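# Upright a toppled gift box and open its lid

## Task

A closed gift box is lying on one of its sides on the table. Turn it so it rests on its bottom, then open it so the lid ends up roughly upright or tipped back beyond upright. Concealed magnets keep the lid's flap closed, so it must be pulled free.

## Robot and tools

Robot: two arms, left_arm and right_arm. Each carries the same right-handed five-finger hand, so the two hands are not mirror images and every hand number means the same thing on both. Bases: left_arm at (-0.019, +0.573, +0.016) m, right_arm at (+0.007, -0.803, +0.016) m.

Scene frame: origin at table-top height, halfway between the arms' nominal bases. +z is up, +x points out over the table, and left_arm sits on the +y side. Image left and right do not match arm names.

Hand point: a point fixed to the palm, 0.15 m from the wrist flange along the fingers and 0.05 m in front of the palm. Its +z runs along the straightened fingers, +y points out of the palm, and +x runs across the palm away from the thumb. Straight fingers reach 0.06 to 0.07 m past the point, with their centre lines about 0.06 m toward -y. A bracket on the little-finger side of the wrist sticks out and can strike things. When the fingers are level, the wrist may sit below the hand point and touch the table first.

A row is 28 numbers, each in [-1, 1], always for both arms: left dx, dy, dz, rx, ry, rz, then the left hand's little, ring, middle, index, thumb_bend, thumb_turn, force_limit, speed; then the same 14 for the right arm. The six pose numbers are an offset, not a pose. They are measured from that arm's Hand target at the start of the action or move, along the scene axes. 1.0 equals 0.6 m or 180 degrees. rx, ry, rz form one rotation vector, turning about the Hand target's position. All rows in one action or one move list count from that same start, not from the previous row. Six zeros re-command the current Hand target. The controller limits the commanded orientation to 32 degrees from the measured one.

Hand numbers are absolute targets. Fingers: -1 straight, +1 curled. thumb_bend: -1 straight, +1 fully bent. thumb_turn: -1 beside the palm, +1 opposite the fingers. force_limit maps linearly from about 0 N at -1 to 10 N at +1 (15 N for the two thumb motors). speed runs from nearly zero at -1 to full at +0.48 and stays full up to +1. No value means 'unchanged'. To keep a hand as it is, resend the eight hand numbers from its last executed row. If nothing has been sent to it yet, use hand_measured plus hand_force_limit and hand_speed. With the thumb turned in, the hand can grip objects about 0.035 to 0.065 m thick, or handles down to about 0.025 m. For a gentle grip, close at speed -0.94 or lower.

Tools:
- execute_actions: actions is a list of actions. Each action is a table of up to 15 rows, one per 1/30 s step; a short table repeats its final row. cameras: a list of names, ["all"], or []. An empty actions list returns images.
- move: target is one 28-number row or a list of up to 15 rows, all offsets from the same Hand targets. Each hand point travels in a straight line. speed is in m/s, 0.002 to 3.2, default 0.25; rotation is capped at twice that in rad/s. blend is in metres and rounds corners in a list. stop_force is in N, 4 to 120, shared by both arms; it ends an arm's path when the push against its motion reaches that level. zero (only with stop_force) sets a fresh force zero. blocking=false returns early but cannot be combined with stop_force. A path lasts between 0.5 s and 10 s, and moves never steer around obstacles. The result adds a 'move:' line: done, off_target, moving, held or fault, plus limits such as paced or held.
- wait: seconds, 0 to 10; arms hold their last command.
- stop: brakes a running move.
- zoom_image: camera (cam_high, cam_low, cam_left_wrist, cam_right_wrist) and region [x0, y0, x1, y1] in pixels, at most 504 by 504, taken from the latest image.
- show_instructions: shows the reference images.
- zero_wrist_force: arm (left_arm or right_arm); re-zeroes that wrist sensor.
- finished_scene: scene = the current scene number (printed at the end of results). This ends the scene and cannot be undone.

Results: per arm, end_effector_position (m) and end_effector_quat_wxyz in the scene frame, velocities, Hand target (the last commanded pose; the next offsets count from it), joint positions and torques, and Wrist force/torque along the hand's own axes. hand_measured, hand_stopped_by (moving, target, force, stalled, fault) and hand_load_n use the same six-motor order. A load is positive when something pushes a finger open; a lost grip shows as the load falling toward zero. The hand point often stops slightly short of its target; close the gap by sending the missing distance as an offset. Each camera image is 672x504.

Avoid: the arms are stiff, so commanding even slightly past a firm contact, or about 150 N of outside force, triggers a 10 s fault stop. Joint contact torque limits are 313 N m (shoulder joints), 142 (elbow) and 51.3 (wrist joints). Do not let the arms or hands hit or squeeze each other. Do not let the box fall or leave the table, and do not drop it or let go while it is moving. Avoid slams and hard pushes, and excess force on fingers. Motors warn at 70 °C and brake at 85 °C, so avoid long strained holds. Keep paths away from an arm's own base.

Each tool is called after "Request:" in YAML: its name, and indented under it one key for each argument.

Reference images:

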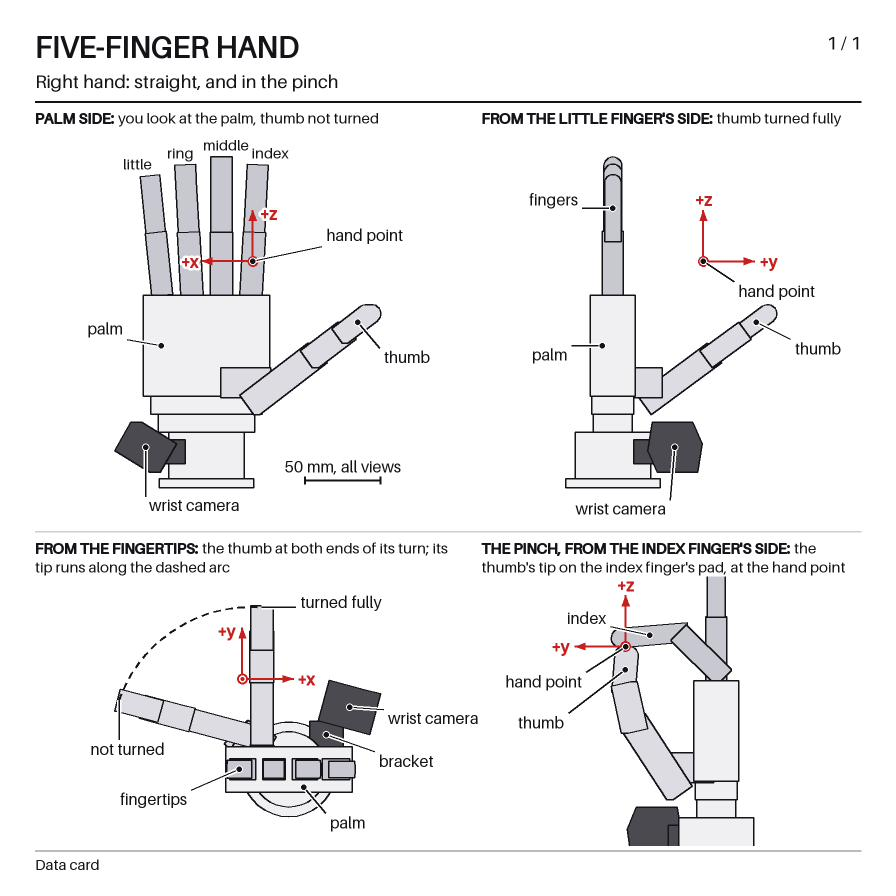

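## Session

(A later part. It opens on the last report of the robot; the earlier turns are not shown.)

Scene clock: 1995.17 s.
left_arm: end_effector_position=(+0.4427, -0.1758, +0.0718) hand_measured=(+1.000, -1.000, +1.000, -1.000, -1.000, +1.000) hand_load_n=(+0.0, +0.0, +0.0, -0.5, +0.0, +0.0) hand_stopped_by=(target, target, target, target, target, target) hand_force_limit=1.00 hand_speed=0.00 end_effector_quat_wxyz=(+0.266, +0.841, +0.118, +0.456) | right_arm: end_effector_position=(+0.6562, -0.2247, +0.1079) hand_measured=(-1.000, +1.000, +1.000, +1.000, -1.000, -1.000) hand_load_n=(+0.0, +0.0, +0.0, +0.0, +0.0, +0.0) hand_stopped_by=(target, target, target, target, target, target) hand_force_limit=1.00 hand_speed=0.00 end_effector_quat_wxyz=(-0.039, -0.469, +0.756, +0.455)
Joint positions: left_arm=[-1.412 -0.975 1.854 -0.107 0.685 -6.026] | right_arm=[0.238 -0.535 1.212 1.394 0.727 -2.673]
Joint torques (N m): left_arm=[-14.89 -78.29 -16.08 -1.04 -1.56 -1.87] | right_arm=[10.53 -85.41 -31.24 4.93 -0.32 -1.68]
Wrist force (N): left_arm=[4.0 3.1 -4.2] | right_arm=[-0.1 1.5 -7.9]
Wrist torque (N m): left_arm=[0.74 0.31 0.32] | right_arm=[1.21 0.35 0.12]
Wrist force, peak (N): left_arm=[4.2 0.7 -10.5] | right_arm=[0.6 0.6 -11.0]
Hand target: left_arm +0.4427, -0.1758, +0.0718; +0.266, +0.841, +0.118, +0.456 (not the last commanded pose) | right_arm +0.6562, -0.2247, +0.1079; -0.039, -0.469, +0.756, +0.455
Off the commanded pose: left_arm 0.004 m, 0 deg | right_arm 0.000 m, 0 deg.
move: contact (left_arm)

Request:
move:
  target: [-0.0123,-0.014,-0.0242,0.0433,-0.0507,0,1,-1,1,-1,-1,1,1,0,0,0,0,0,0,0,-1,1,1,1,-1,-1,1,0]
  speed: 0.02
  cameras: ["cam_low","cam_left_wrist"]

Request:
zoom_image:
  camera: "cam_left_wrist"
  region: [180, 60, 380, 260]

Request:
zoom_image:
  camera: "cam_low"
  region: [70, 160, 270, 270]

Scene clock: 2007.63 s.
left_arm: end_effector_position=(+0.4352, -0.1842, +0.0572) hand_measured=(+1.000, -1.000, +1.000, -0.998, -1.000, +1.000) hand_load_n=(+0.0, +2.5, +0.0, -15.5, +0.0, +0.0) hand_stopped_by=(target, target, target, target, target, target) hand_force_limit=1.00 hand_speed=0.00 end_effector_quat_wxyz=(+0.217, +0.818, +0.065, +0.529) | right_arm: end_effector_position=(+0.6562, -0.2247, +0.1079) hand_measured=(-1.000, +1.000, +1.000, +1.000, -1.000, -1.000) hand_load_n=(+1.0, +0.0, +0.0, +0.0, +0.0, +0.0) hand_stopped_by=(target, target, target, target, target, target) hand_force_limit=1.00 hand_speed=0.00 end_effector_quat_wxyz=(-0.039, -0.469, +0.756, +0.455)
Joint positions: left_arm=[-1.452 -0.93 1.837 -0.16 0.535 -5.854] | right_arm=[0.238 -0.535 1.212 1.394 0.727 -2.673]
Joint torques (N m): left_arm=[3.12 -68.02 -41.95 -0.82 3.29 -1.38] | right_arm=[15.63 -84.41 -26.46 4.96 -2.36 -1.62]
Wrist force (N): left_arm=[8.7 -3.8 -26.2] | right_arm=[0.2 -4.8 -21.4]
Wrist torque (N m): left_arm=[2.47 0.66 -0.14] | right_arm=[2.33 1.20 -0.27]
Wrist force, peak (N): left_arm=[9.0 -3.8 -26.3] | right_arm=[0.0 -5.6 -22.5]
Hand target: left_arm +0.4353, -0.1842, +0.0572; +0.217, +0.818, +0.065, +0.529 | right_arm +0.6562, -0.2247, +0.1079; -0.039, -0.469, +0.756, +0.455
Off the commanded pose: left_arm 0.000 m, 0 deg | right_arm 0.000 m, 0 deg.
move: done
camera_calibration:
cam_left_wrist: T_world_to_cam=[[-0.0233304, -0.7724, 0.634708, -0.169943], [-0.855209, -0.313384, -0.412804, 0.343415], [0.517757, -0.552439, -0.653252, -0.171316], [0, 0, 0, 1]] pos_world=[0.378427, -0.118285, 0.137715]
Images, in order (width x height): cam_low 672x504, cam_left_wrist 672x504.

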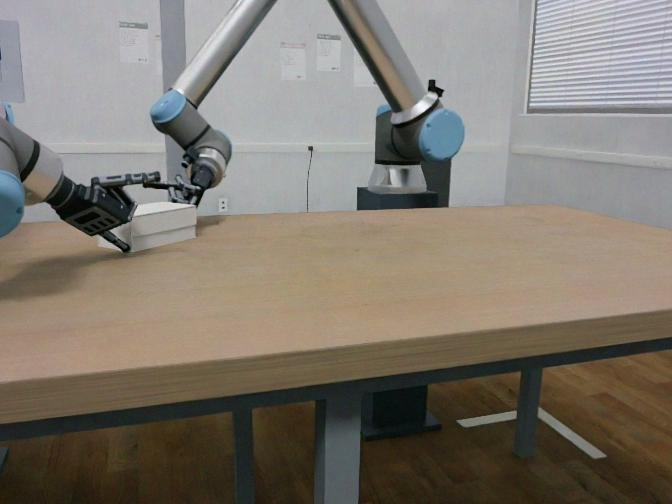

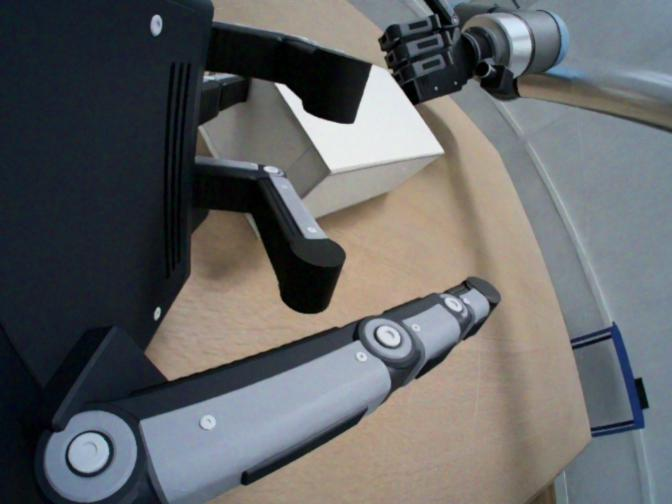

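Scaled by 2.520 from the camera's 672x504 image, which has a finer 960x720 frame.

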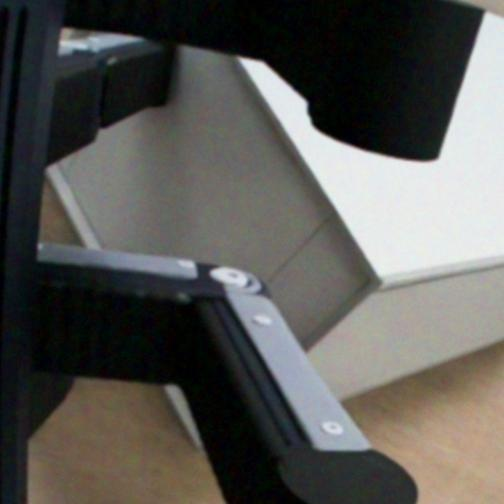

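Scaled by 2.520.

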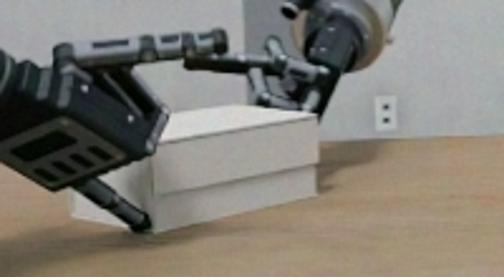

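Request:
move:
  target: [-0.0088,-0.0075,-0.0215,0.0361,-0.0422,0,1,-1,1,-1,-1,1,1,0,0,0,0,0,0,0,-1,1,1,1,-1,-1,1,0]
  speed: 0.02
  cameras: ["cam_low","cam_left_wrist","cam_right_wrist"]

Request:
zoom_image:
  camera: "cam_left_wrist"
  region: [180, 60, 380, 260]

Request:
zoom_image:
  camera: "cam_low"
  region: [70, 160, 270, 270]

Request:
zoom_image:
  camera: "cam_right_wrist"
  region: [190, 0, 490, 200]

Scene clock: 2042.37 s.
left_arm: end_effector_position=(+0.4300, -0.1887, +0.0443) hand_measured=(+1.000, -1.000, +1.000, -0.998, -1.000, +1.000) hand_load_n=(+0.0, +2.0, +0.0, -16.0, +0.0, +0.0) hand_stopped_by=(target, target, target, target, target, target) hand_force_limit=1.00 hand_speed=0.00 end_effector_quat_wxyz=(+0.174, +0.792, +0.020, +0.585) | right_arm: end_effector_position=(+0.6562, -0.2247, +0.1079) hand_measured=(-1.000, +1.000, +1.000, +1.000, -1.000, -1.000) hand_load_n=(+1.5, +0.0, +0.0, +0.0, +0.0, +0.0) hand_stopped_by=(target, target, target, target, target, target) hand_force_limit=1.00 hand_speed=0.00 end_effector_quat_wxyz=(-0.039, -0.469, +0.756, +0.455)
Joint positions: left_arm=[-1.48 -0.899 1.836 -0.26 0.421 -5.66] | right_arm=[0.238 -0.535 1.212 1.394 0.727 -2.673]
Joint torques (N m): left_arm=[10.09 -63.72 -16.89 0.93 2.25 -1.32] | right_arm=[17.79 -83.48 -17.8 4.81 -3.31 -1.58]
Wrist force (N): left_arm=[11.3 0.8 -33.4] | right_arm=[-2.9 -11.4 -30.2]
Wrist torque (N m): left_arm=[2.53 0.28 0.27] | right_arm=[3.10 1.61 -0.86]
Wrist force, peak (N): left_arm=[10.9 -0.9 -36.0] | right_arm=[-3.0 -11.1 -30.4]
Hand target: left_arm +0.4300, -0.1887, +0.0443; +0.174, +0.792, +0.020, +0.584 | right_arm +0.6562, -0.2247, +0.1079; -0.039, -0.469, +0.756, +0.455
Off the commanded pose: left_arm 0.000 m, 0 deg | right_arm 0.000 m, 0 deg.
move: done
camera_calibration:
cam_left_wrist: T_world_to_cam=[[-0.101026, -0.838864, 0.534883, -0.140085], [-0.790958, -0.258393, -0.554633, 0.321191], [0.603473, -0.479103, -0.637402, -0.203274], [0, 0, 0, 1]] pos_world=[0.362567, -0.131908, 0.123505]
cam_right_wrist: T_world_to_cam=[[-0.771201, -0.0731164, 0.632378, 0.414876], [0.583902, 0.314471, 0.748443, -0.387024], [-0.253588, 0.946447, -0.199828, 0.519878], [0, 0, 0, 1]] pos_world=[0.677772, -0.339995, 0.131193]
Images, in order (width x height): cam_low 672x504, cam_left_wrist 672x504, cam_right_wrist 672x504.

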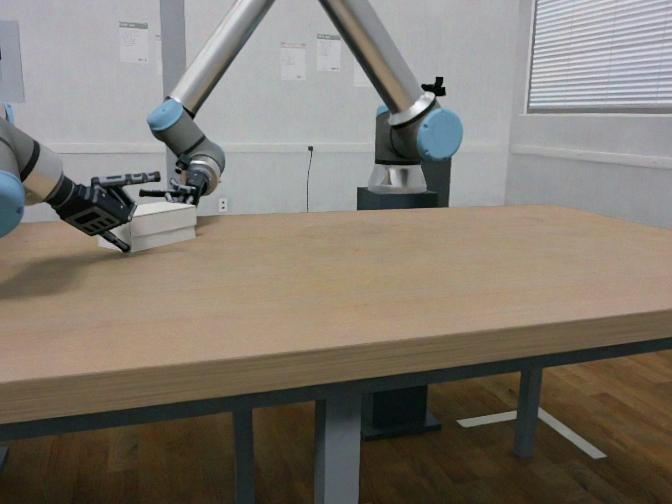

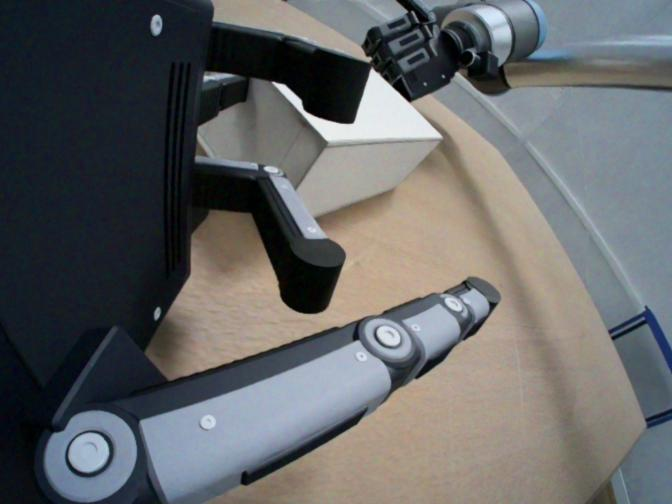

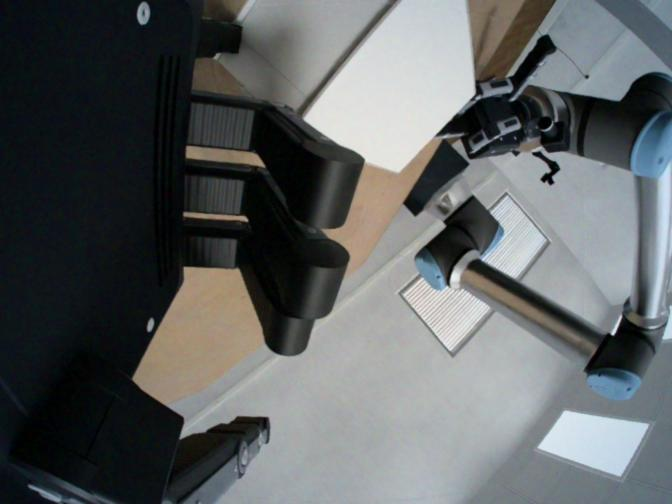

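Scaled by 2.520 from the camera's 672x504 image, which has a finer 960x720 frame.

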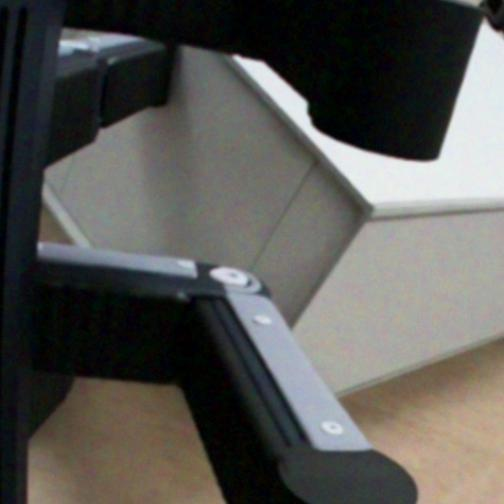

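Scaled by 2.520.

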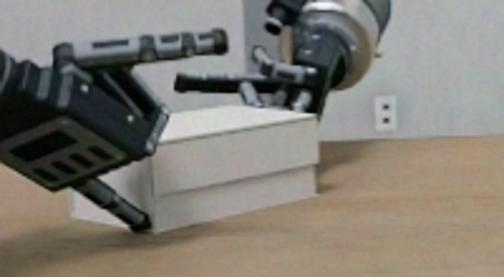

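Scaled by 1.680 from the camera's 672x504 image, which has a finer 960x720 frame.

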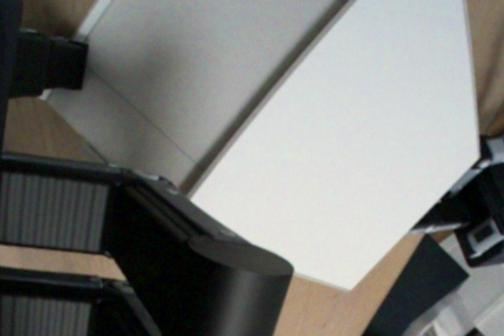

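Request:
move:
  target: [-0.0075,-0.0062,-0.0222,0.0361,-0.0422,0,1,-1,1,-1,-1,1,1,0,0,0,0,0,0,0,-1,1,1,1,-1,-1,1,0]
  speed: 0.02
  cameras: ["cam_low","cam_left_wrist","cam_high"]

Request:
zoom_image:
  camera: "cam_left_wrist"
  region: [180, 60, 380, 260]

Request:
zoom_image:
  camera: "cam_low"
  region: [70, 160, 270, 270]

Request:
zoom_image:
  camera: "cam_high"
  region: [210, 200, 310, 290]

Scene clock: 2076.17 s.
left_arm: end_effector_position=(+0.4255, -0.1924, +0.0310) hand_measured=(+1.000, -1.000, +1.000, -0.998, -1.000, +1.000) hand_load_n=(+0.0, +1.0, +0.0, -5.5, +0.0, +0.5) hand_stopped_by=(target, target, target, target, target, target) hand_force_limit=1.00 hand_speed=0.00 end_effector_quat_wxyz=(+0.130, +0.760, -0.025, +0.636) | right_arm: end_effector_position=(+0.6562, -0.2247, +0.1079) hand_measured=(-1.000, +1.000, +1.000, +1.000, -1.000, -1.000) hand_load_n=(+2.0, +0.0, +0.0, +0.0, +0.0, +0.0) hand_stopped_by=(target, target, target, target, target, target) hand_force_limit=1.00 hand_speed=0.00 end_effector_quat_wxyz=(-0.039, -0.469, +0.756, +0.455)
Joint positions: left_arm=[-1.503 -0.881 1.855 -0.455 0.323 -5.378] | right_arm=[0.238 -0.535 1.212 1.394 0.727 -2.673]
Joint torques (N m): left_arm=[6.77 -67.84 -19.5 1.43 2.5 -1.3] | right_arm=[32.08 -83.7 -18.94 4.78 -1.47 -1.49]
Wrist force (N): left_arm=[9.0 -1.1 -28.4] | right_arm=[-2.8 -12.2 -31.6]
Wrist torque (N m): left_arm=[2.38 0.18 0.37] | right_arm=[3.26 1.68 -0.91]
Wrist force, peak (N): left_arm=[11.6 1.2 -35.4] | right_arm=[-2.8 -12.3 -32.3]
Hand target: left_arm +0.4255, -0.1924, +0.0310; +0.130, +0.760, -0.025, +0.636 | right_arm +0.6562, -0.2247, +0.1079; -0.039, -0.469, +0.756, +0.455
Off the commanded pose: left_arm 0.000 m, 0 deg | right_arm 0.000 m, 0 deg.
move: done
camera_calibration:
cam_left_wrist: T_world_to_cam=[[-0.164394, -0.89306, 0.41883, -0.116357], [-0.708982, -0.188232, -0.679642, 0.291784], [0.685798, -0.408672, -0.60222, -0.233341], [0, 0, 0, 1]] pos_world=[0.347766, -0.14435, 0.10652]
Images, in order (width x height): cam_high 672x504, cam_low 672x504, cam_left_wrist 672x504.

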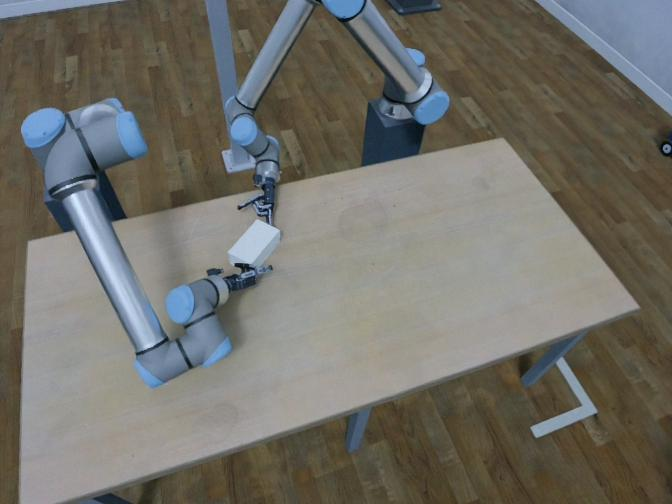

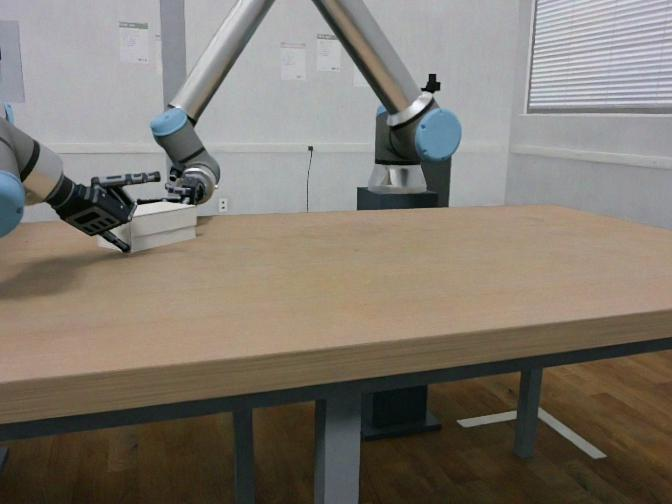

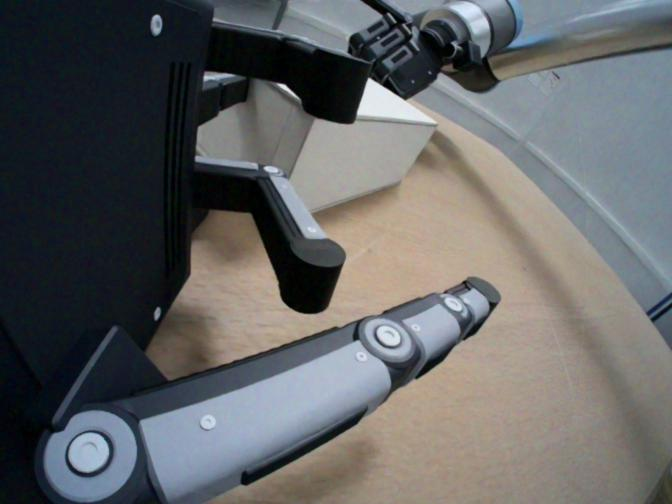

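Scaled by 2.520 from the camera's 672x504 image, which has a finer 960x720 frame.

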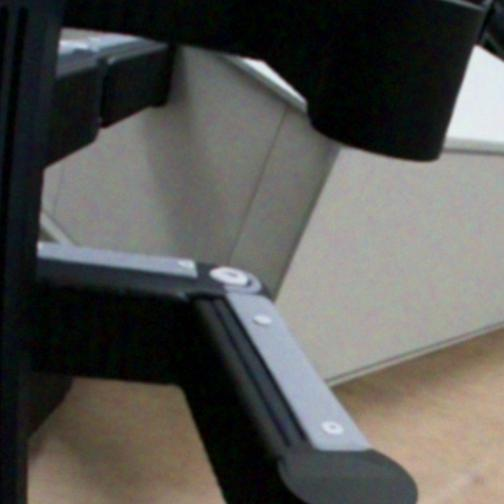

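Scaled by 2.520.

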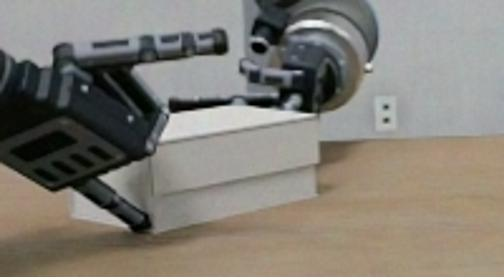

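Scaled by 5.040.

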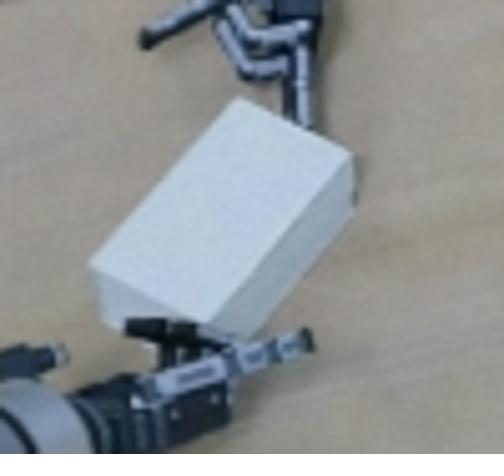

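Request:
move:
  target:
    - [-0.0325,0.038,0.02,0,0,0,1,-1,1,-1,-1,1,1,0,0.0217,-0.0253,0.02,0,0,0,-1,1,1,1,-1,-1,1,0]
    - [-0.0325,0.06,0.2,0,0,0,1,-1,1,-1,-1,1,1,0,0.05,-0.03,0.1,0,0,0,-1,1,1,1,-1,-1,1,0]
    - [0.1078,0.139,0.23,-0.2589,0.2674,-0.0096,1,-1,1,-1,-1,1,1,0,0.0618,0.019,0.1,-0.0831,0.0971,0,-1,1,1,1,-1,-1,1,0]
  speed: 0.2

Request:
move:
  target: [0,0,-0.0953,0,0,0,1,1,1,-1,-1,1,1,0,0,0,-0.0995,0,0,0,-1,1,1,1,-1,-1,1,0]
  speed: 0.06
  cameras: ["all"]

Request:
zoom_image:
  camera: "cam_high"
  region: [210, 200, 310, 290]

Request:
zoom_image:
  camera: "cam_low"
  region: [70, 160, 270, 270]

Scene clock: 2111.70 s.
left_arm: end_effector_position=(+0.4908, -0.1087, +0.1690) hand_measured=(+1.000, -1.000, +1.000, -1.000, -1.000, +1.000) hand_load_n=(+0.0, +0.0, +0.0, +0.0, +0.0, +0.0) hand_stopped_by=(target, target, target, target, target, target) hand_force_limit=1.00 hand_speed=0.00 end_effector_quat_wxyz=(+0.423, +0.840, +0.238, +0.244) | right_arm: end_effector_position=(+0.6932, -0.2132, +0.1678) hand_measured=(-1.000, +1.000, +1.000, +1.000, -1.000, -1.000) hand_load_n=(+0.0, +0.0, +0.0, +0.0, +0.0, +0.0) hand_stopped_by=(target, target, target, target, target, target) hand_force_limit=1.00 hand_speed=0.00 end_effector_quat_wxyz=(-0.213, -0.385, +0.794, +0.419)
Joint positions: left_arm=[-1.201 -1.19 1.969 -0.181 1.193 -6.282] | right_arm=[0.26 -0.478 1.016 1.775 0.859 -2.503]
Joint torques (N m): left_arm=[-6.49 -48.22 -42.9 -0.04 0.93 2.07] | right_arm=[-6.87 -119.78 -28.2 1.74 -2.42 -2.71]
Wrist force (N): left_arm=[1.4 4.6 1.9] | right_arm=[0.4 5.7 -2.2]
Wrist torque (N m): left_arm=[0.46 -0.31 0.39] | right_arm=[0.89 -0.22 0.43]
Wrist force, peak (N): left_arm=[9.6 -1.1 -28.8] | right_arm=[-3.3 -12.2 -32.1]
Hand target: left_arm +0.4902, -0.1090, +0.1690; +0.419, +0.836, +0.264, +0.236 | right_arm +0.6933, -0.2133, +0.1679; -0.213, -0.385, +0.794, +0.419
Off the commanded pose: left_arm 0.001 m, 3 deg | right_arm 0.000 m, 0 deg.
joint sent to its limit (left arm) — joint 6 (wrist 3), lower limit. The joint targets are off in orientation, not in position.
move: off_target (left_arm)

Scene clock: 2113.00 s.
left_arm: end_effector_position=(+0.4907, -0.1087, +0.1117) hand_measured=(+1.000, +1.000, +1.000, -1.000, -1.000, +1.000) hand_load_n=(+0.0, +0.0, +0.0, +0.0, +0.0, +0.0) hand_stopped_by=(target, target, target, target, target, target) hand_force_limit=1.00 hand_speed=0.00 end_effector_quat_wxyz=(+0.423, +0.840, +0.238, +0.244) | right_arm: end_effector_position=(+0.6933, -0.2133, +0.1080) hand_measured=(-1.000, +1.000, +1.000, +1.000, -1.000, -1.000) hand_load_n=(+0.0, +0.0, +0.0, +0.0, +0.0, +0.5) hand_stopped_by=(target, target, target, target, target, target) hand_force_limit=1.00 hand_speed=0.00 end_effector_quat_wxyz=(-0.213, -0.385, +0.794, +0.419)
Joint positions: left_arm=[-1.201 -1.115 1.994 -0.281 1.193 -6.282] | right_arm=[0.26 -0.417 1.007 1.722 0.859 -2.503]
Joint torques (N m): left_arm=[-13.69 -71.48 -29.6 2.52 -2.24 2.04] | right_arm=[-5.25 -115.49 -33.97 7.27 -2.52 -1.96]
Wrist force (N): left_arm=[1.0 4.2 1.7] | right_arm=[0.0 5.9 -2.1]
Wrist torque (N m): left_arm=[0.41 -0.24 0.36] | right_arm=[0.89 -0.16 0.44]
Wrist force, peak (N): left_arm=[1.1 5.1 1.5] | right_arm=[0.1 6.6 -2.6]
Hand target: left_arm +0.4902, -0.1090, +0.1118; +0.419, +0.836, +0.264, +0.236 | right_arm +0.6933, -0.2133, +0.1082; -0.213, -0.385, +0.794, +0.419
Off the commanded pose: left_arm 0.001 m, 3 deg | right_arm 0.000 m, 0 deg.
joint sent to its limit (left arm) — joint 6 (wrist 3), lower limit. The joint targets are off in orientation, not in position.
move: off_target (left_arm)
camera_calibration:
cam_left_wrist: T_world_to_cam=[[0.375542, -0.339939, 0.862212, -0.319145], [-0.913365, -0.293605, 0.282064, 0.390107], [0.157265, -0.893441, -0.42075, -0.00891272], [0, 0, 0, 1]] pos_world=[0.477564, -0.00191542, 0.161386]
cam_right_wrist: T_world_to_cam=[[-0.545202, 0.120342, 0.829622, 0.307538], [0.766972, 0.471086, 0.435697, -0.472086], [-0.338391, 0.87384, -0.349136, 0.577988], [0, 0, 0, 1]] pos_world=[0.725333, -0.319686, 0.152342]

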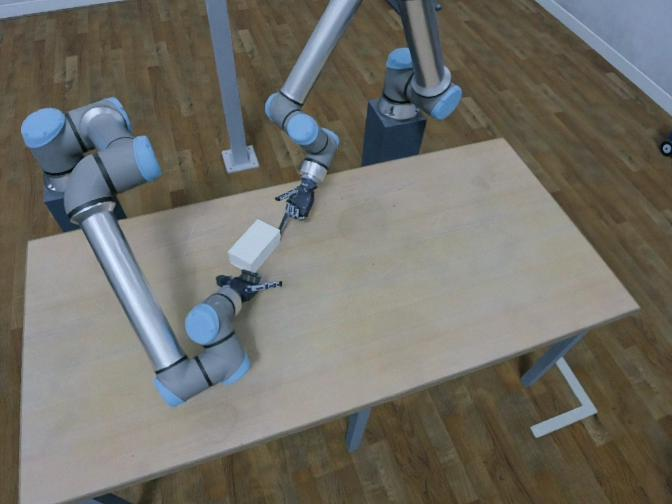

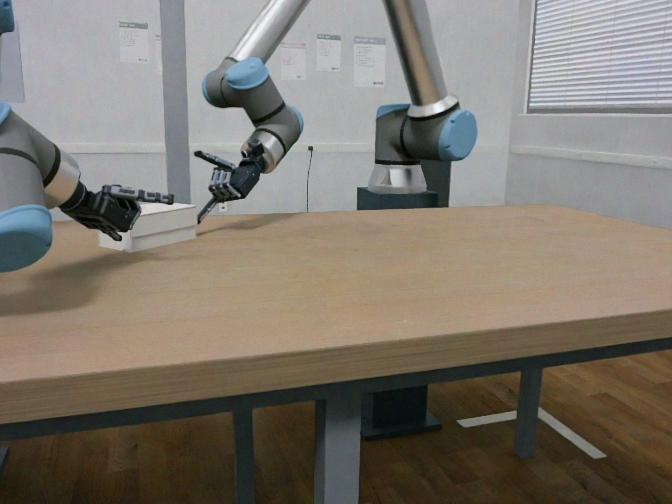

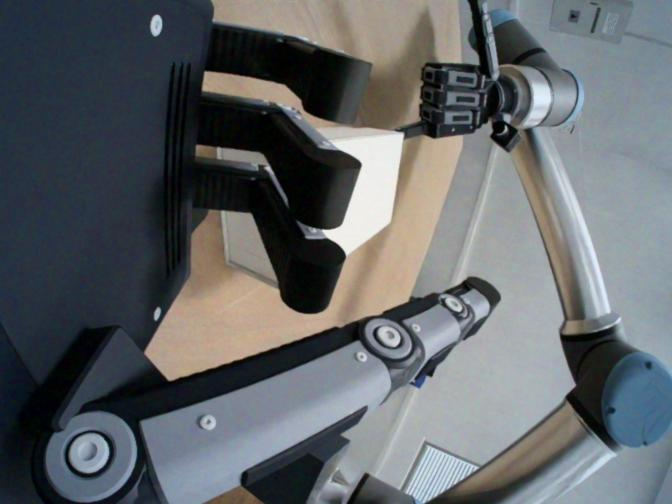

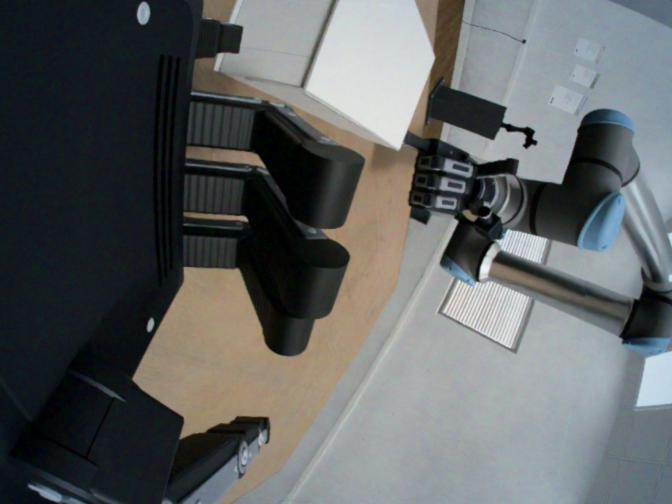

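Scaled by 5.040.

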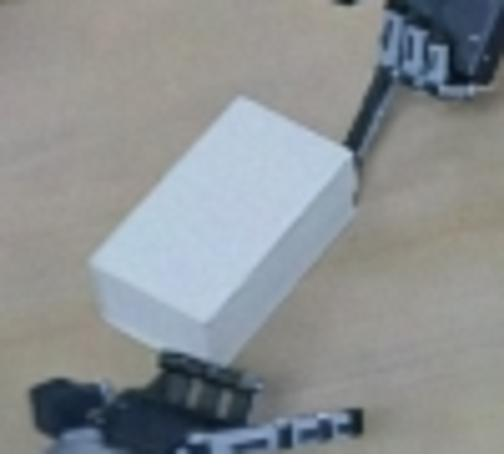

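Scaled by 2.520.

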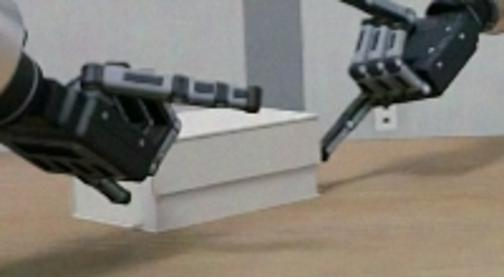

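Request:
move:
  target: [0.0325,-0.038,0,0,0,0,1,1,1,-1,-1,1,1,0,-0.0325,0.038,0,0,0,0,-1,1,1,1,-1,-1,1,0]
  speed: 0.02
  stop_force: 5

Request:
move:
  target: [0.0022,-0.0025,0,0,0,0,1,1,1,-1,-1,1,1,0,-0.0022,0.0025,0,0,0,0,-1,1,1,1,-1,-1,1,0]
  speed: 0.01
  cameras: ["cam_high","cam_low"]

Request:
zoom_image:
  camera: "cam_high"
  region: [210, 200, 310, 290]

Request:
zoom_image:
  camera: "cam_low"
  region: [70, 160, 270, 270]

Scene clock: 2120.50 s.
left_arm: end_effector_position=(+0.5003, -0.1197, +0.1118) hand_measured=(+1.000, +1.000, +1.000, -1.000, -1.000, +1.000) hand_load_n=(+0.0, +0.0, +0.0, +0.5, -0.5, +0.0) hand_stopped_by=(target, target, target, target, target, target) hand_force_limit=1.00 hand_speed=0.00 end_effector_quat_wxyz=(+0.423, +0.839, +0.240, +0.243) | right_arm: end_effector_position=(+0.6838, -0.2022, +0.1082) hand_measured=(-1.000, +1.000, +1.000, +1.000, -1.000, -1.000) hand_load_n=(+0.0, +0.0, +0.0, +0.0, -0.5, +0.0) hand_stopped_by=(target, target, target, target, target, target) hand_force_limit=1.00 hand_speed=0.00 end_effector_quat_wxyz=(-0.213, -0.385, +0.794, +0.419)
Joint positions: left_arm=[-1.193 -1.098 1.963 -0.268 1.198 -6.282] | right_arm=[0.274 -0.423 1.019 1.708 0.85 -2.49]
Joint torques (N m): left_arm=[-15.23 -74.35 -19.37 -1.33 -2.04 2.08] | right_arm=[-2.21 -83.77 -39.79 7.06 0.73 -2.73]
Wrist force (N): left_arm=[1.6 4.0 -3.0] | right_arm=[1.8 2.9 -5.7]
Wrist torque (N m): left_arm=[0.75 -0.14 0.41] | right_arm=[1.12 -0.06 0.43]
Wrist force, peak (N): left_arm=[1.5 2.5 -16.7] | right_arm=[3.2 -2.0 -16.5]
Hand target: left_arm +0.5003, -0.1197, +0.1118; +0.423, +0.839, +0.240, +0.243 (not the last commanded pose) | right_arm +0.6838, -0.2022, +0.1082; -0.213, -0.385, +0.794, +0.419 (not the last commanded pose)
Off the commanded pose: left_arm 0.015 m, 3 deg | right_arm 0.015 m, 0 deg.
joint sent to its limit (left arm) — joint 6 (wrist 3), lower limit.
move: contact (left_arm, right_arm)

Scene clock: 2121.20 s.
left_arm: end_effector_position=(+0.5016, -0.1212, +0.1118) hand_measured=(+1.000, +1.000, +1.000, -1.000, -1.000, +1.000) hand_load_n=(+0.0, +0.0, +0.0, +1.0, +0.0, +0.0) hand_stopped_by=(target, target, target, target, target, target) hand_force_limit=1.00 hand_speed=0.00 end_effector_quat_wxyz=(+0.423, +0.839, +0.240, +0.243) | right_arm: end_effector_position=(+0.6825, -0.2008, +0.1082) hand_measured=(-1.000, +1.000, +1.000, +1.000, -1.000, -1.000) hand_load_n=(+2.0, +0.0, +0.0, +0.0, +0.0, +0.0) hand_stopped_by=(target, target, target, target, target, target) hand_force_limit=1.00 hand_speed=0.00 end_effector_quat_wxyz=(-0.213, -0.385, +0.794, +0.419)
Joint positions: left_arm=[-1.191 -1.096 1.959 -0.266 1.199 -6.282] | right_arm=[0.276 -0.423 1.02 1.706 0.848 -2.488]
Joint torques (N m): left_arm=[19.81 -40.16 -60.42 -7.4 -0.03 1.87] | right_arm=[45.94 -109.87 -17.04 2.54 -8.59 3.33]
Wrist force (N): left_arm=[2.9 -1.6 -60.0] | right_arm=[8.9 -14.5 -42.6]
Wrist torque (N m): left_arm=[4.33 -0.21 0.34] | right_arm=[4.12 2.63 -0.38]
Wrist force, peak (N): left_arm=[2.9 -1.6 -60.0] | right_arm=[8.9 -14.8 -42.5]
Hand target: left_arm +0.5016, -0.1212, +0.1118; +0.423, +0.839, +0.240, +0.243 | right_arm +0.6825, -0.2007, +0.1082; -0.213, -0.385, +0.794, +0.419
Off the commanded pose: left_arm 0.000 m, 0 deg | right_arm 0.000 m, 0 deg.
move: done
Images, in order (width x height): cam_high 672x504, cam_low 672x504.

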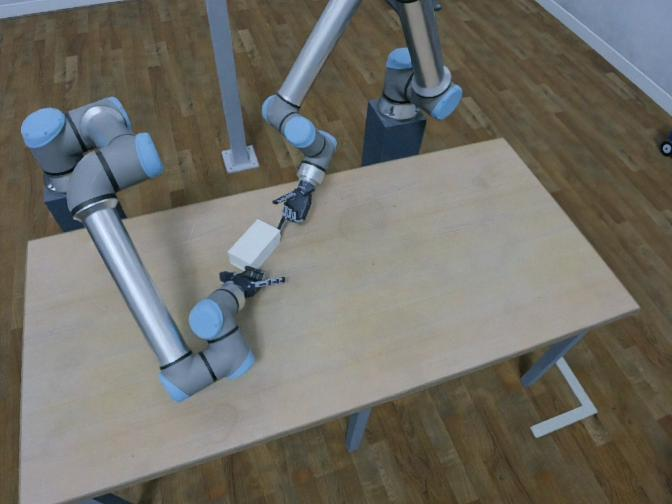

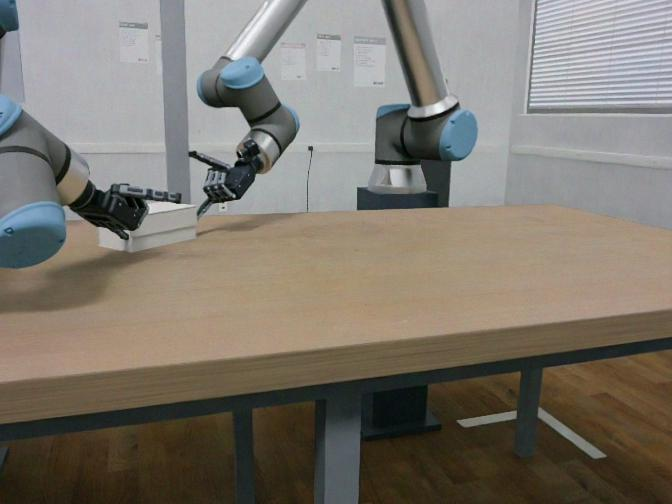

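Scaled by 5.040.

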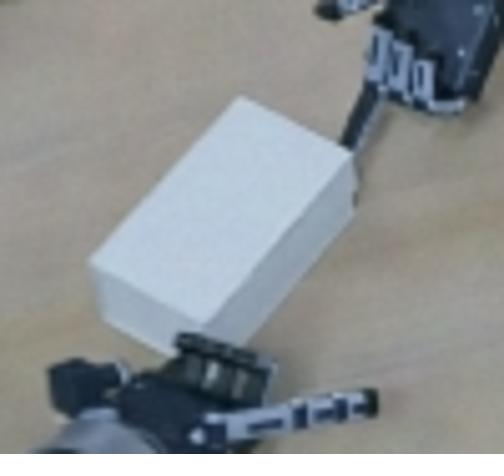

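Scaled by 2.520.

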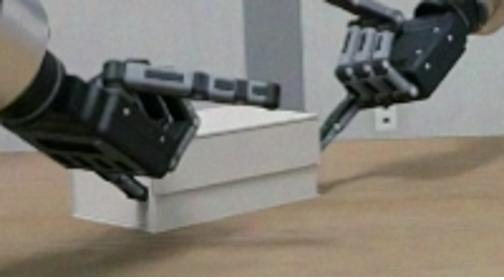

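Request:
move:
  target:
    - [-0.0391,-0.0335,0.0233,0.0542,-0.0633,0,1,1,1,-1,-1,1,1,0,-0.0421,-0.036,0.0615,0.0542,-0.0633,0,-1,1,1,1,-1,-1,1,0]
    - [-0.0813,-0.0696,0.0325,0.1083,-0.1267,0,1,1,1,-1,-1,1,1,0,-0.0946,-0.0809,0.1068,0.1083,-0.1267,0,-1,1,1,1,-1,-1,1,0]
  speed: 0.06
  cameras: ["cam_high","cam_low"]

Request:
zoom_image:
  camera: "cam_low"
  region: [70, 130, 270, 270]

Scene clock: 2138.77 s.
left_arm: end_effector_position=(+0.4527, -0.1631, +0.1313) hand_measured=(+1.000, +1.000, +1.000, -1.000, -1.000, +1.000) hand_load_n=(+0.0, +0.0, +0.0, +6.0, +0.0, +0.0) hand_stopped_by=(target, target, target, target, target, target) hand_force_limit=1.00 hand_speed=0.00 end_effector_quat_wxyz=(+0.314, +0.834, +0.108, +0.441) end_effector_velocity=(+0.000, +0.000, -0.001) end_effector_angular_velocity=(-0.004, +0.007, -0.002) | right_arm: end_effector_position=(+0.6257, -0.2493, +0.1724) hand_measured=(-1.000, +1.000, +1.000, +1.000, -1.000, -1.000) hand_load_n=(+3.0, +0.0, +0.0, +0.0, +0.0, +0.0) hand_stopped_by=(target, target, target, target, target, target) hand_force_limit=1.00 hand_speed=0.00 end_effector_quat_wxyz=(+0.015, -0.491, +0.738, +0.462) end_effector_velocity=(+0.002, +0.000, -0.001) end_effector_angular_velocity=(-0.005, +0.005, -0.001)
Joint positions: left_arm=[-1.368 -1.09 1.911 -0.192 0.781 -5.937] | right_arm=[0.211 -0.67 1.35 1.341 0.689 -2.75]
Joint velocities: left_arm=[0.001 0 0.001 0 0.007 -0.006] | right_arm=[0 0.003 -0.005 0.004 0.003 0.004]
Joint torques (N m): left_arm=[17.19 -73.5 -60.55 -8.45 2.46 -2.8] | right_arm=[49.34 -67.71 -24.61 11.55 -5.41 4.45]
Wrist force (N): left_arm=[-1.9 -21.2 -38.3] | right_arm=[9.6 -22.6 -41.4]
Wrist torque (N m): left_arm=[4.38 -0.49 0.16] | right_arm=[4.32 2.75 -0.83]
Wrist force, peak (N): left_arm=[1.8 -2.4 -61.6] | right_arm=[8.1 -20.1 -48.1]
Hand target: left_arm +0.4528, -0.1630, +0.1313; +0.314, +0.834, +0.108, +0.441 | right_arm +0.6257, -0.2493, +0.1723; +0.015, -0.491, +0.739, +0.462
Off the commanded pose: left_arm 0.000 m, 0 deg | right_arm 0.000 m, 0 deg.
move: done
Images, in order (width x height): cam_high 672x504, cam_low 672x504.

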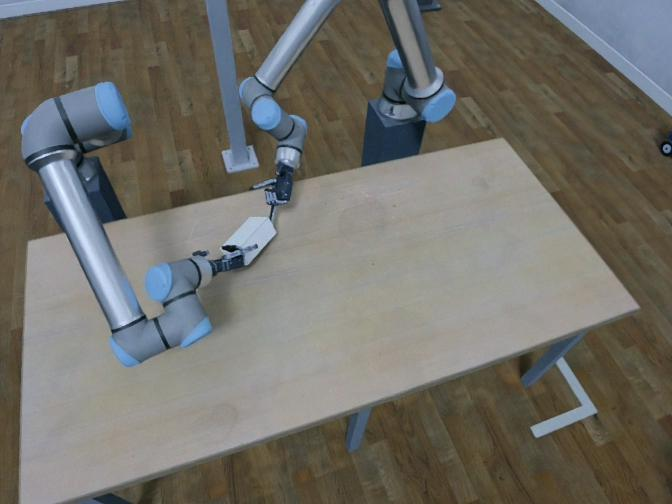

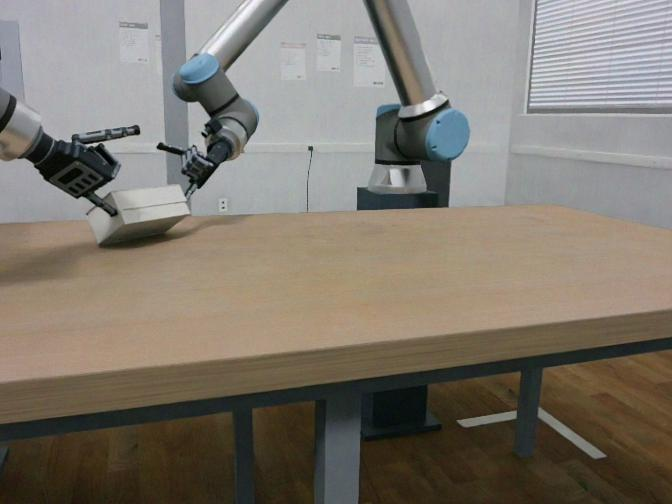

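Scaled by 2.520.

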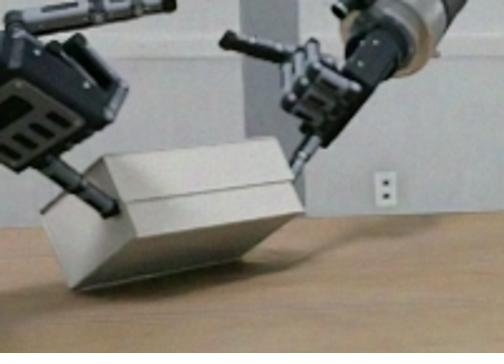

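Request:
move:
  target:
    - [-0.0422,-0.036,-0.007,0.0542,-0.0633,0,1,1,1,-1,-1,1,1,0,-0.059,-0.0505,0.0242,0.0542,-0.0633,0,-1,1,1,1,-1,-1,1,0]
    - [-0.0815,-0.0696,-0.0282,0.1083,-0.1267,0,1,1,1,-1,-1,1,1,0,-0.1211,-0.1036,0.0272,0.1083,-0.1267,0,-1,1,1,1,-1,-1,1,0]
    - [-0.1153,-0.0986,-0.062,0.1625,-0.19,0,1,1,1,-1,-1,1,1,0,-0.1815,-0.1552,0.0093,0.1625,-0.19,0,-1,1,1,1,-1,-1,1,0]
  speed: 0.06
  cameras: ["cam_high","cam_low"]

Request:
zoom_image:
  camera: "cam_low"
  region: [70, 130, 270, 270]

Scene clock: 2153.47 s.
left_arm: end_effector_position=(+0.3835, -0.2221, +0.0940) hand_measured=(+1.000, +1.000, +1.000, -1.000, -1.000, +1.000) hand_load_n=(+0.0, +0.0, +0.0, +6.5, +0.0, +0.0) hand_stopped_by=(target, target, target, target, target, target) hand_force_limit=1.00 hand_speed=0.00 end_effector_quat_wxyz=(+0.114, +0.721, -0.102, +0.676) | right_arm: end_effector_position=(+0.5168, -0.3424, +0.1779) hand_measured=(-1.000, +1.000, +1.000, +1.000, -1.000, -1.000) hand_load_n=(+3.5, +0.0, +0.0, +0.0, +0.0, +0.0) hand_stopped_by=(target, target, target, target, target, target) hand_force_limit=1.00 hand_speed=0.00 end_effector_quat_wxyz=(-0.351, +0.584, -0.563, -0.468)
Joint positions: left_arm=[-1.56 -0.996 1.917 -0.723 0.305 -4.929] | right_arm=[0.056 -0.85 1.81 0.921 0.338 -3.344]
Joint torques (N m): left_arm=[21.18 -86.7 -53.31 -4.1 9.94 -3.83] | right_arm=[48.28 -49.79 -10.2 10.31 -1.83 4.11]
Wrist force (N): left_arm=[-3.1 -24.1 -42.6] | right_arm=[9.5 -25.0 -45.6]
Wrist torque (N m): left_arm=[4.78 -0.45 0.17] | right_arm=[4.60 3.05 -1.27]
Wrist force, peak (N): left_arm=[-2.7 -25.4 -44.8] | right_arm=[10.4 -26.2 -47.7]
Hand target: left_arm +0.3837, -0.2221, +0.0941; +0.114, +0.721, -0.101, +0.676 | right_arm +0.5168, -0.3424, +0.1778; -0.351, +0.584, -0.563, -0.468
Off the commanded pose: left_arm 0.000 m, 0 deg | right_arm 0.000 m, 0 deg.
move: done
Images, in order (width x height): cam_high 672x504, cam_low 672x504.

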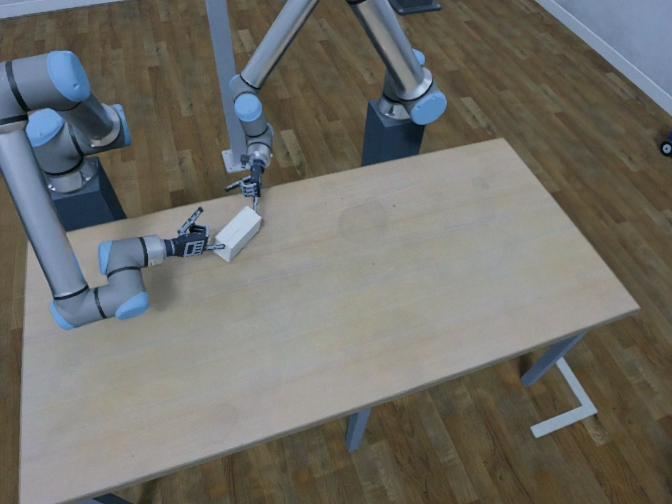

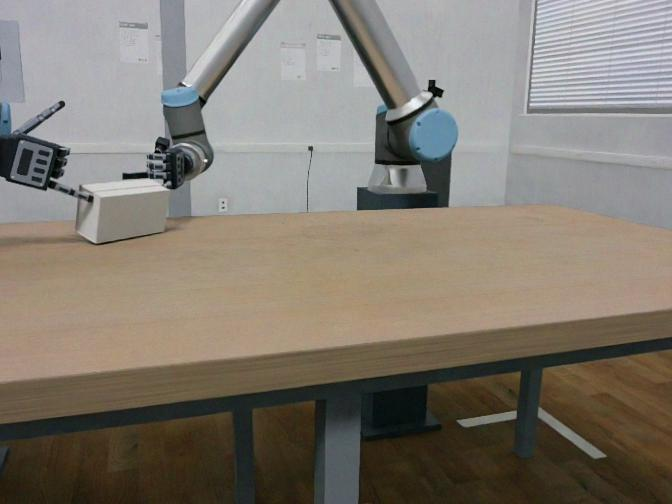

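Scaled by 2.520.

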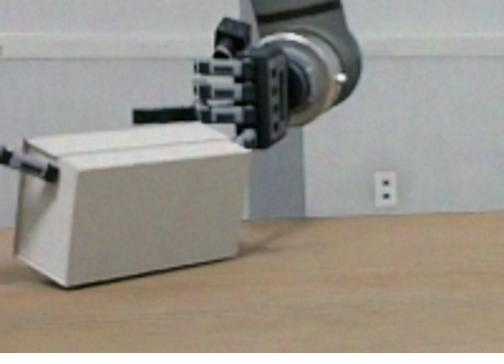

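Request:
move:
  target:
    - [-0.0261,-0.0223,-0.0442,0.0542,-0.0633,0,1,1,1,-1,-1,1,1,0,-0.0548,-0.0469,-0.038,0.0542,-0.0633,0,-1,1,1,1,-1,-1,1,0]
    - [-0.0261,-0.0223,-0.0475,0.0542,-0.0633,0,1,1,1,-1,-1,1,1,0,-0.0548,-0.0469,-0.0413,0.0542,-0.0633,0,-1,1,1,1,-1,-1,1,0]
  speed: 0.05
  cameras: ["cam_high","cam_low"]

Request:
zoom_image:
  camera: "cam_low"
  region: [70, 130, 270, 270]

Request:
zoom_image:
  camera: "cam_high"
  region: [180, 180, 300, 280]

Scene clock: 2187.07 s.
left_arm: end_effector_position=(+0.3679, -0.2355, +0.0655) hand_measured=(+1.000, +1.000, +1.000, -1.000, -1.000, +1.000) hand_load_n=(+0.0, +0.0, +0.0, +6.5, +0.0, +0.0) hand_stopped_by=(target, target, target, target, target, target) hand_force_limit=1.00 hand_speed=0.00 end_effector_quat_wxyz=(+0.042, +0.657, -0.169, +0.733) | right_arm: end_effector_position=(+0.4839, -0.3706, +0.1529) hand_measured=(-1.000, +1.000, +1.000, +1.000, -1.000, -1.000) hand_load_n=(+3.5, +0.0, +0.0, +0.0, +0.0, -0.5) hand_stopped_by=(target, target, target, target, target, target) hand_force_limit=1.00 hand_speed=0.00 end_effector_quat_wxyz=(-0.453, +0.595, -0.484, -0.454)
Joint positions: left_arm=[-1.593 -0.957 2.012 -1.346 0.28 -4.237] | right_arm=[0 -0.793 1.929 0.968 0.207 -3.786]
Joint torques (N m): left_arm=[7.54 -85.9 -51.85 -5.09 9.37 -0.9] | right_arm=[47.65 -79.38 -2.54 4.36 2.62 4.22]
Wrist force (N): left_arm=[-3.1 -25.3 -44.5] | right_arm=[9.7 -26.1 -47.1]
Wrist torque (N m): left_arm=[4.90 -0.54 0.12] | right_arm=[4.76 3.07 -1.30]
Wrist force, peak (N): left_arm=[-3.0 -27.7 -48.1] | right_arm=[10.6 -28.7 -50.4]
Hand target: left_arm +0.3680, -0.2355, +0.0656; +0.042, +0.657, -0.169, +0.733 | right_arm +0.4839, -0.3705, +0.1531; -0.453, +0.596, -0.484, -0.454
Off the commanded pose: left_arm 0.000 m, 0 deg | right_arm 0.000 m, 0 deg.
move: done
Images, in order (width x height): cam_high 672x504, cam_low 672x504.

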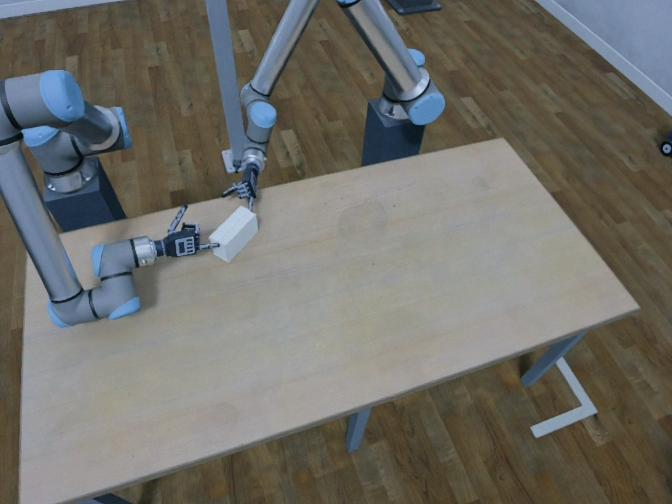

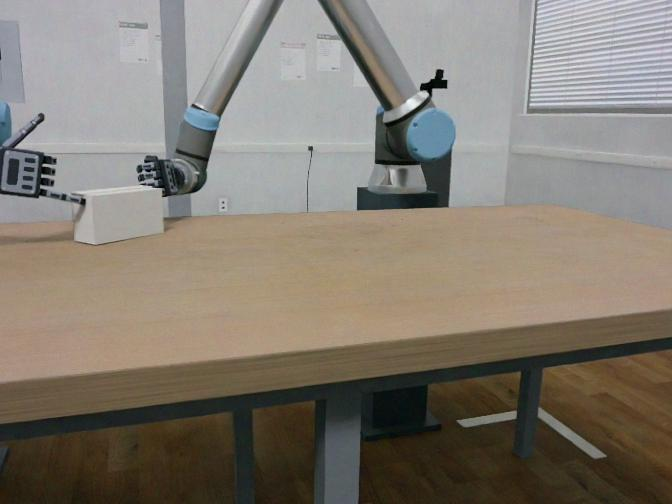

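Scaled by 2.520.

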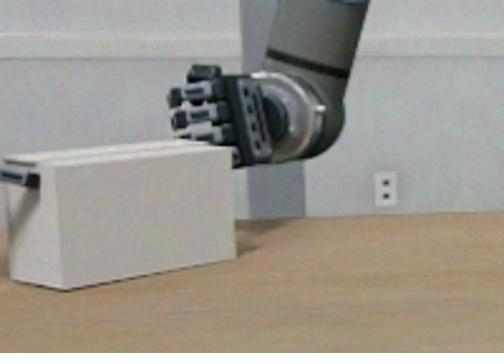

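Scaled by 4.200.

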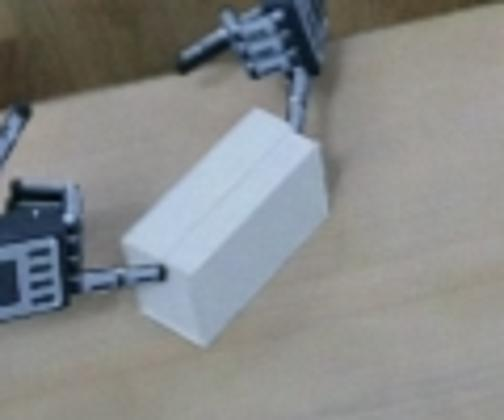

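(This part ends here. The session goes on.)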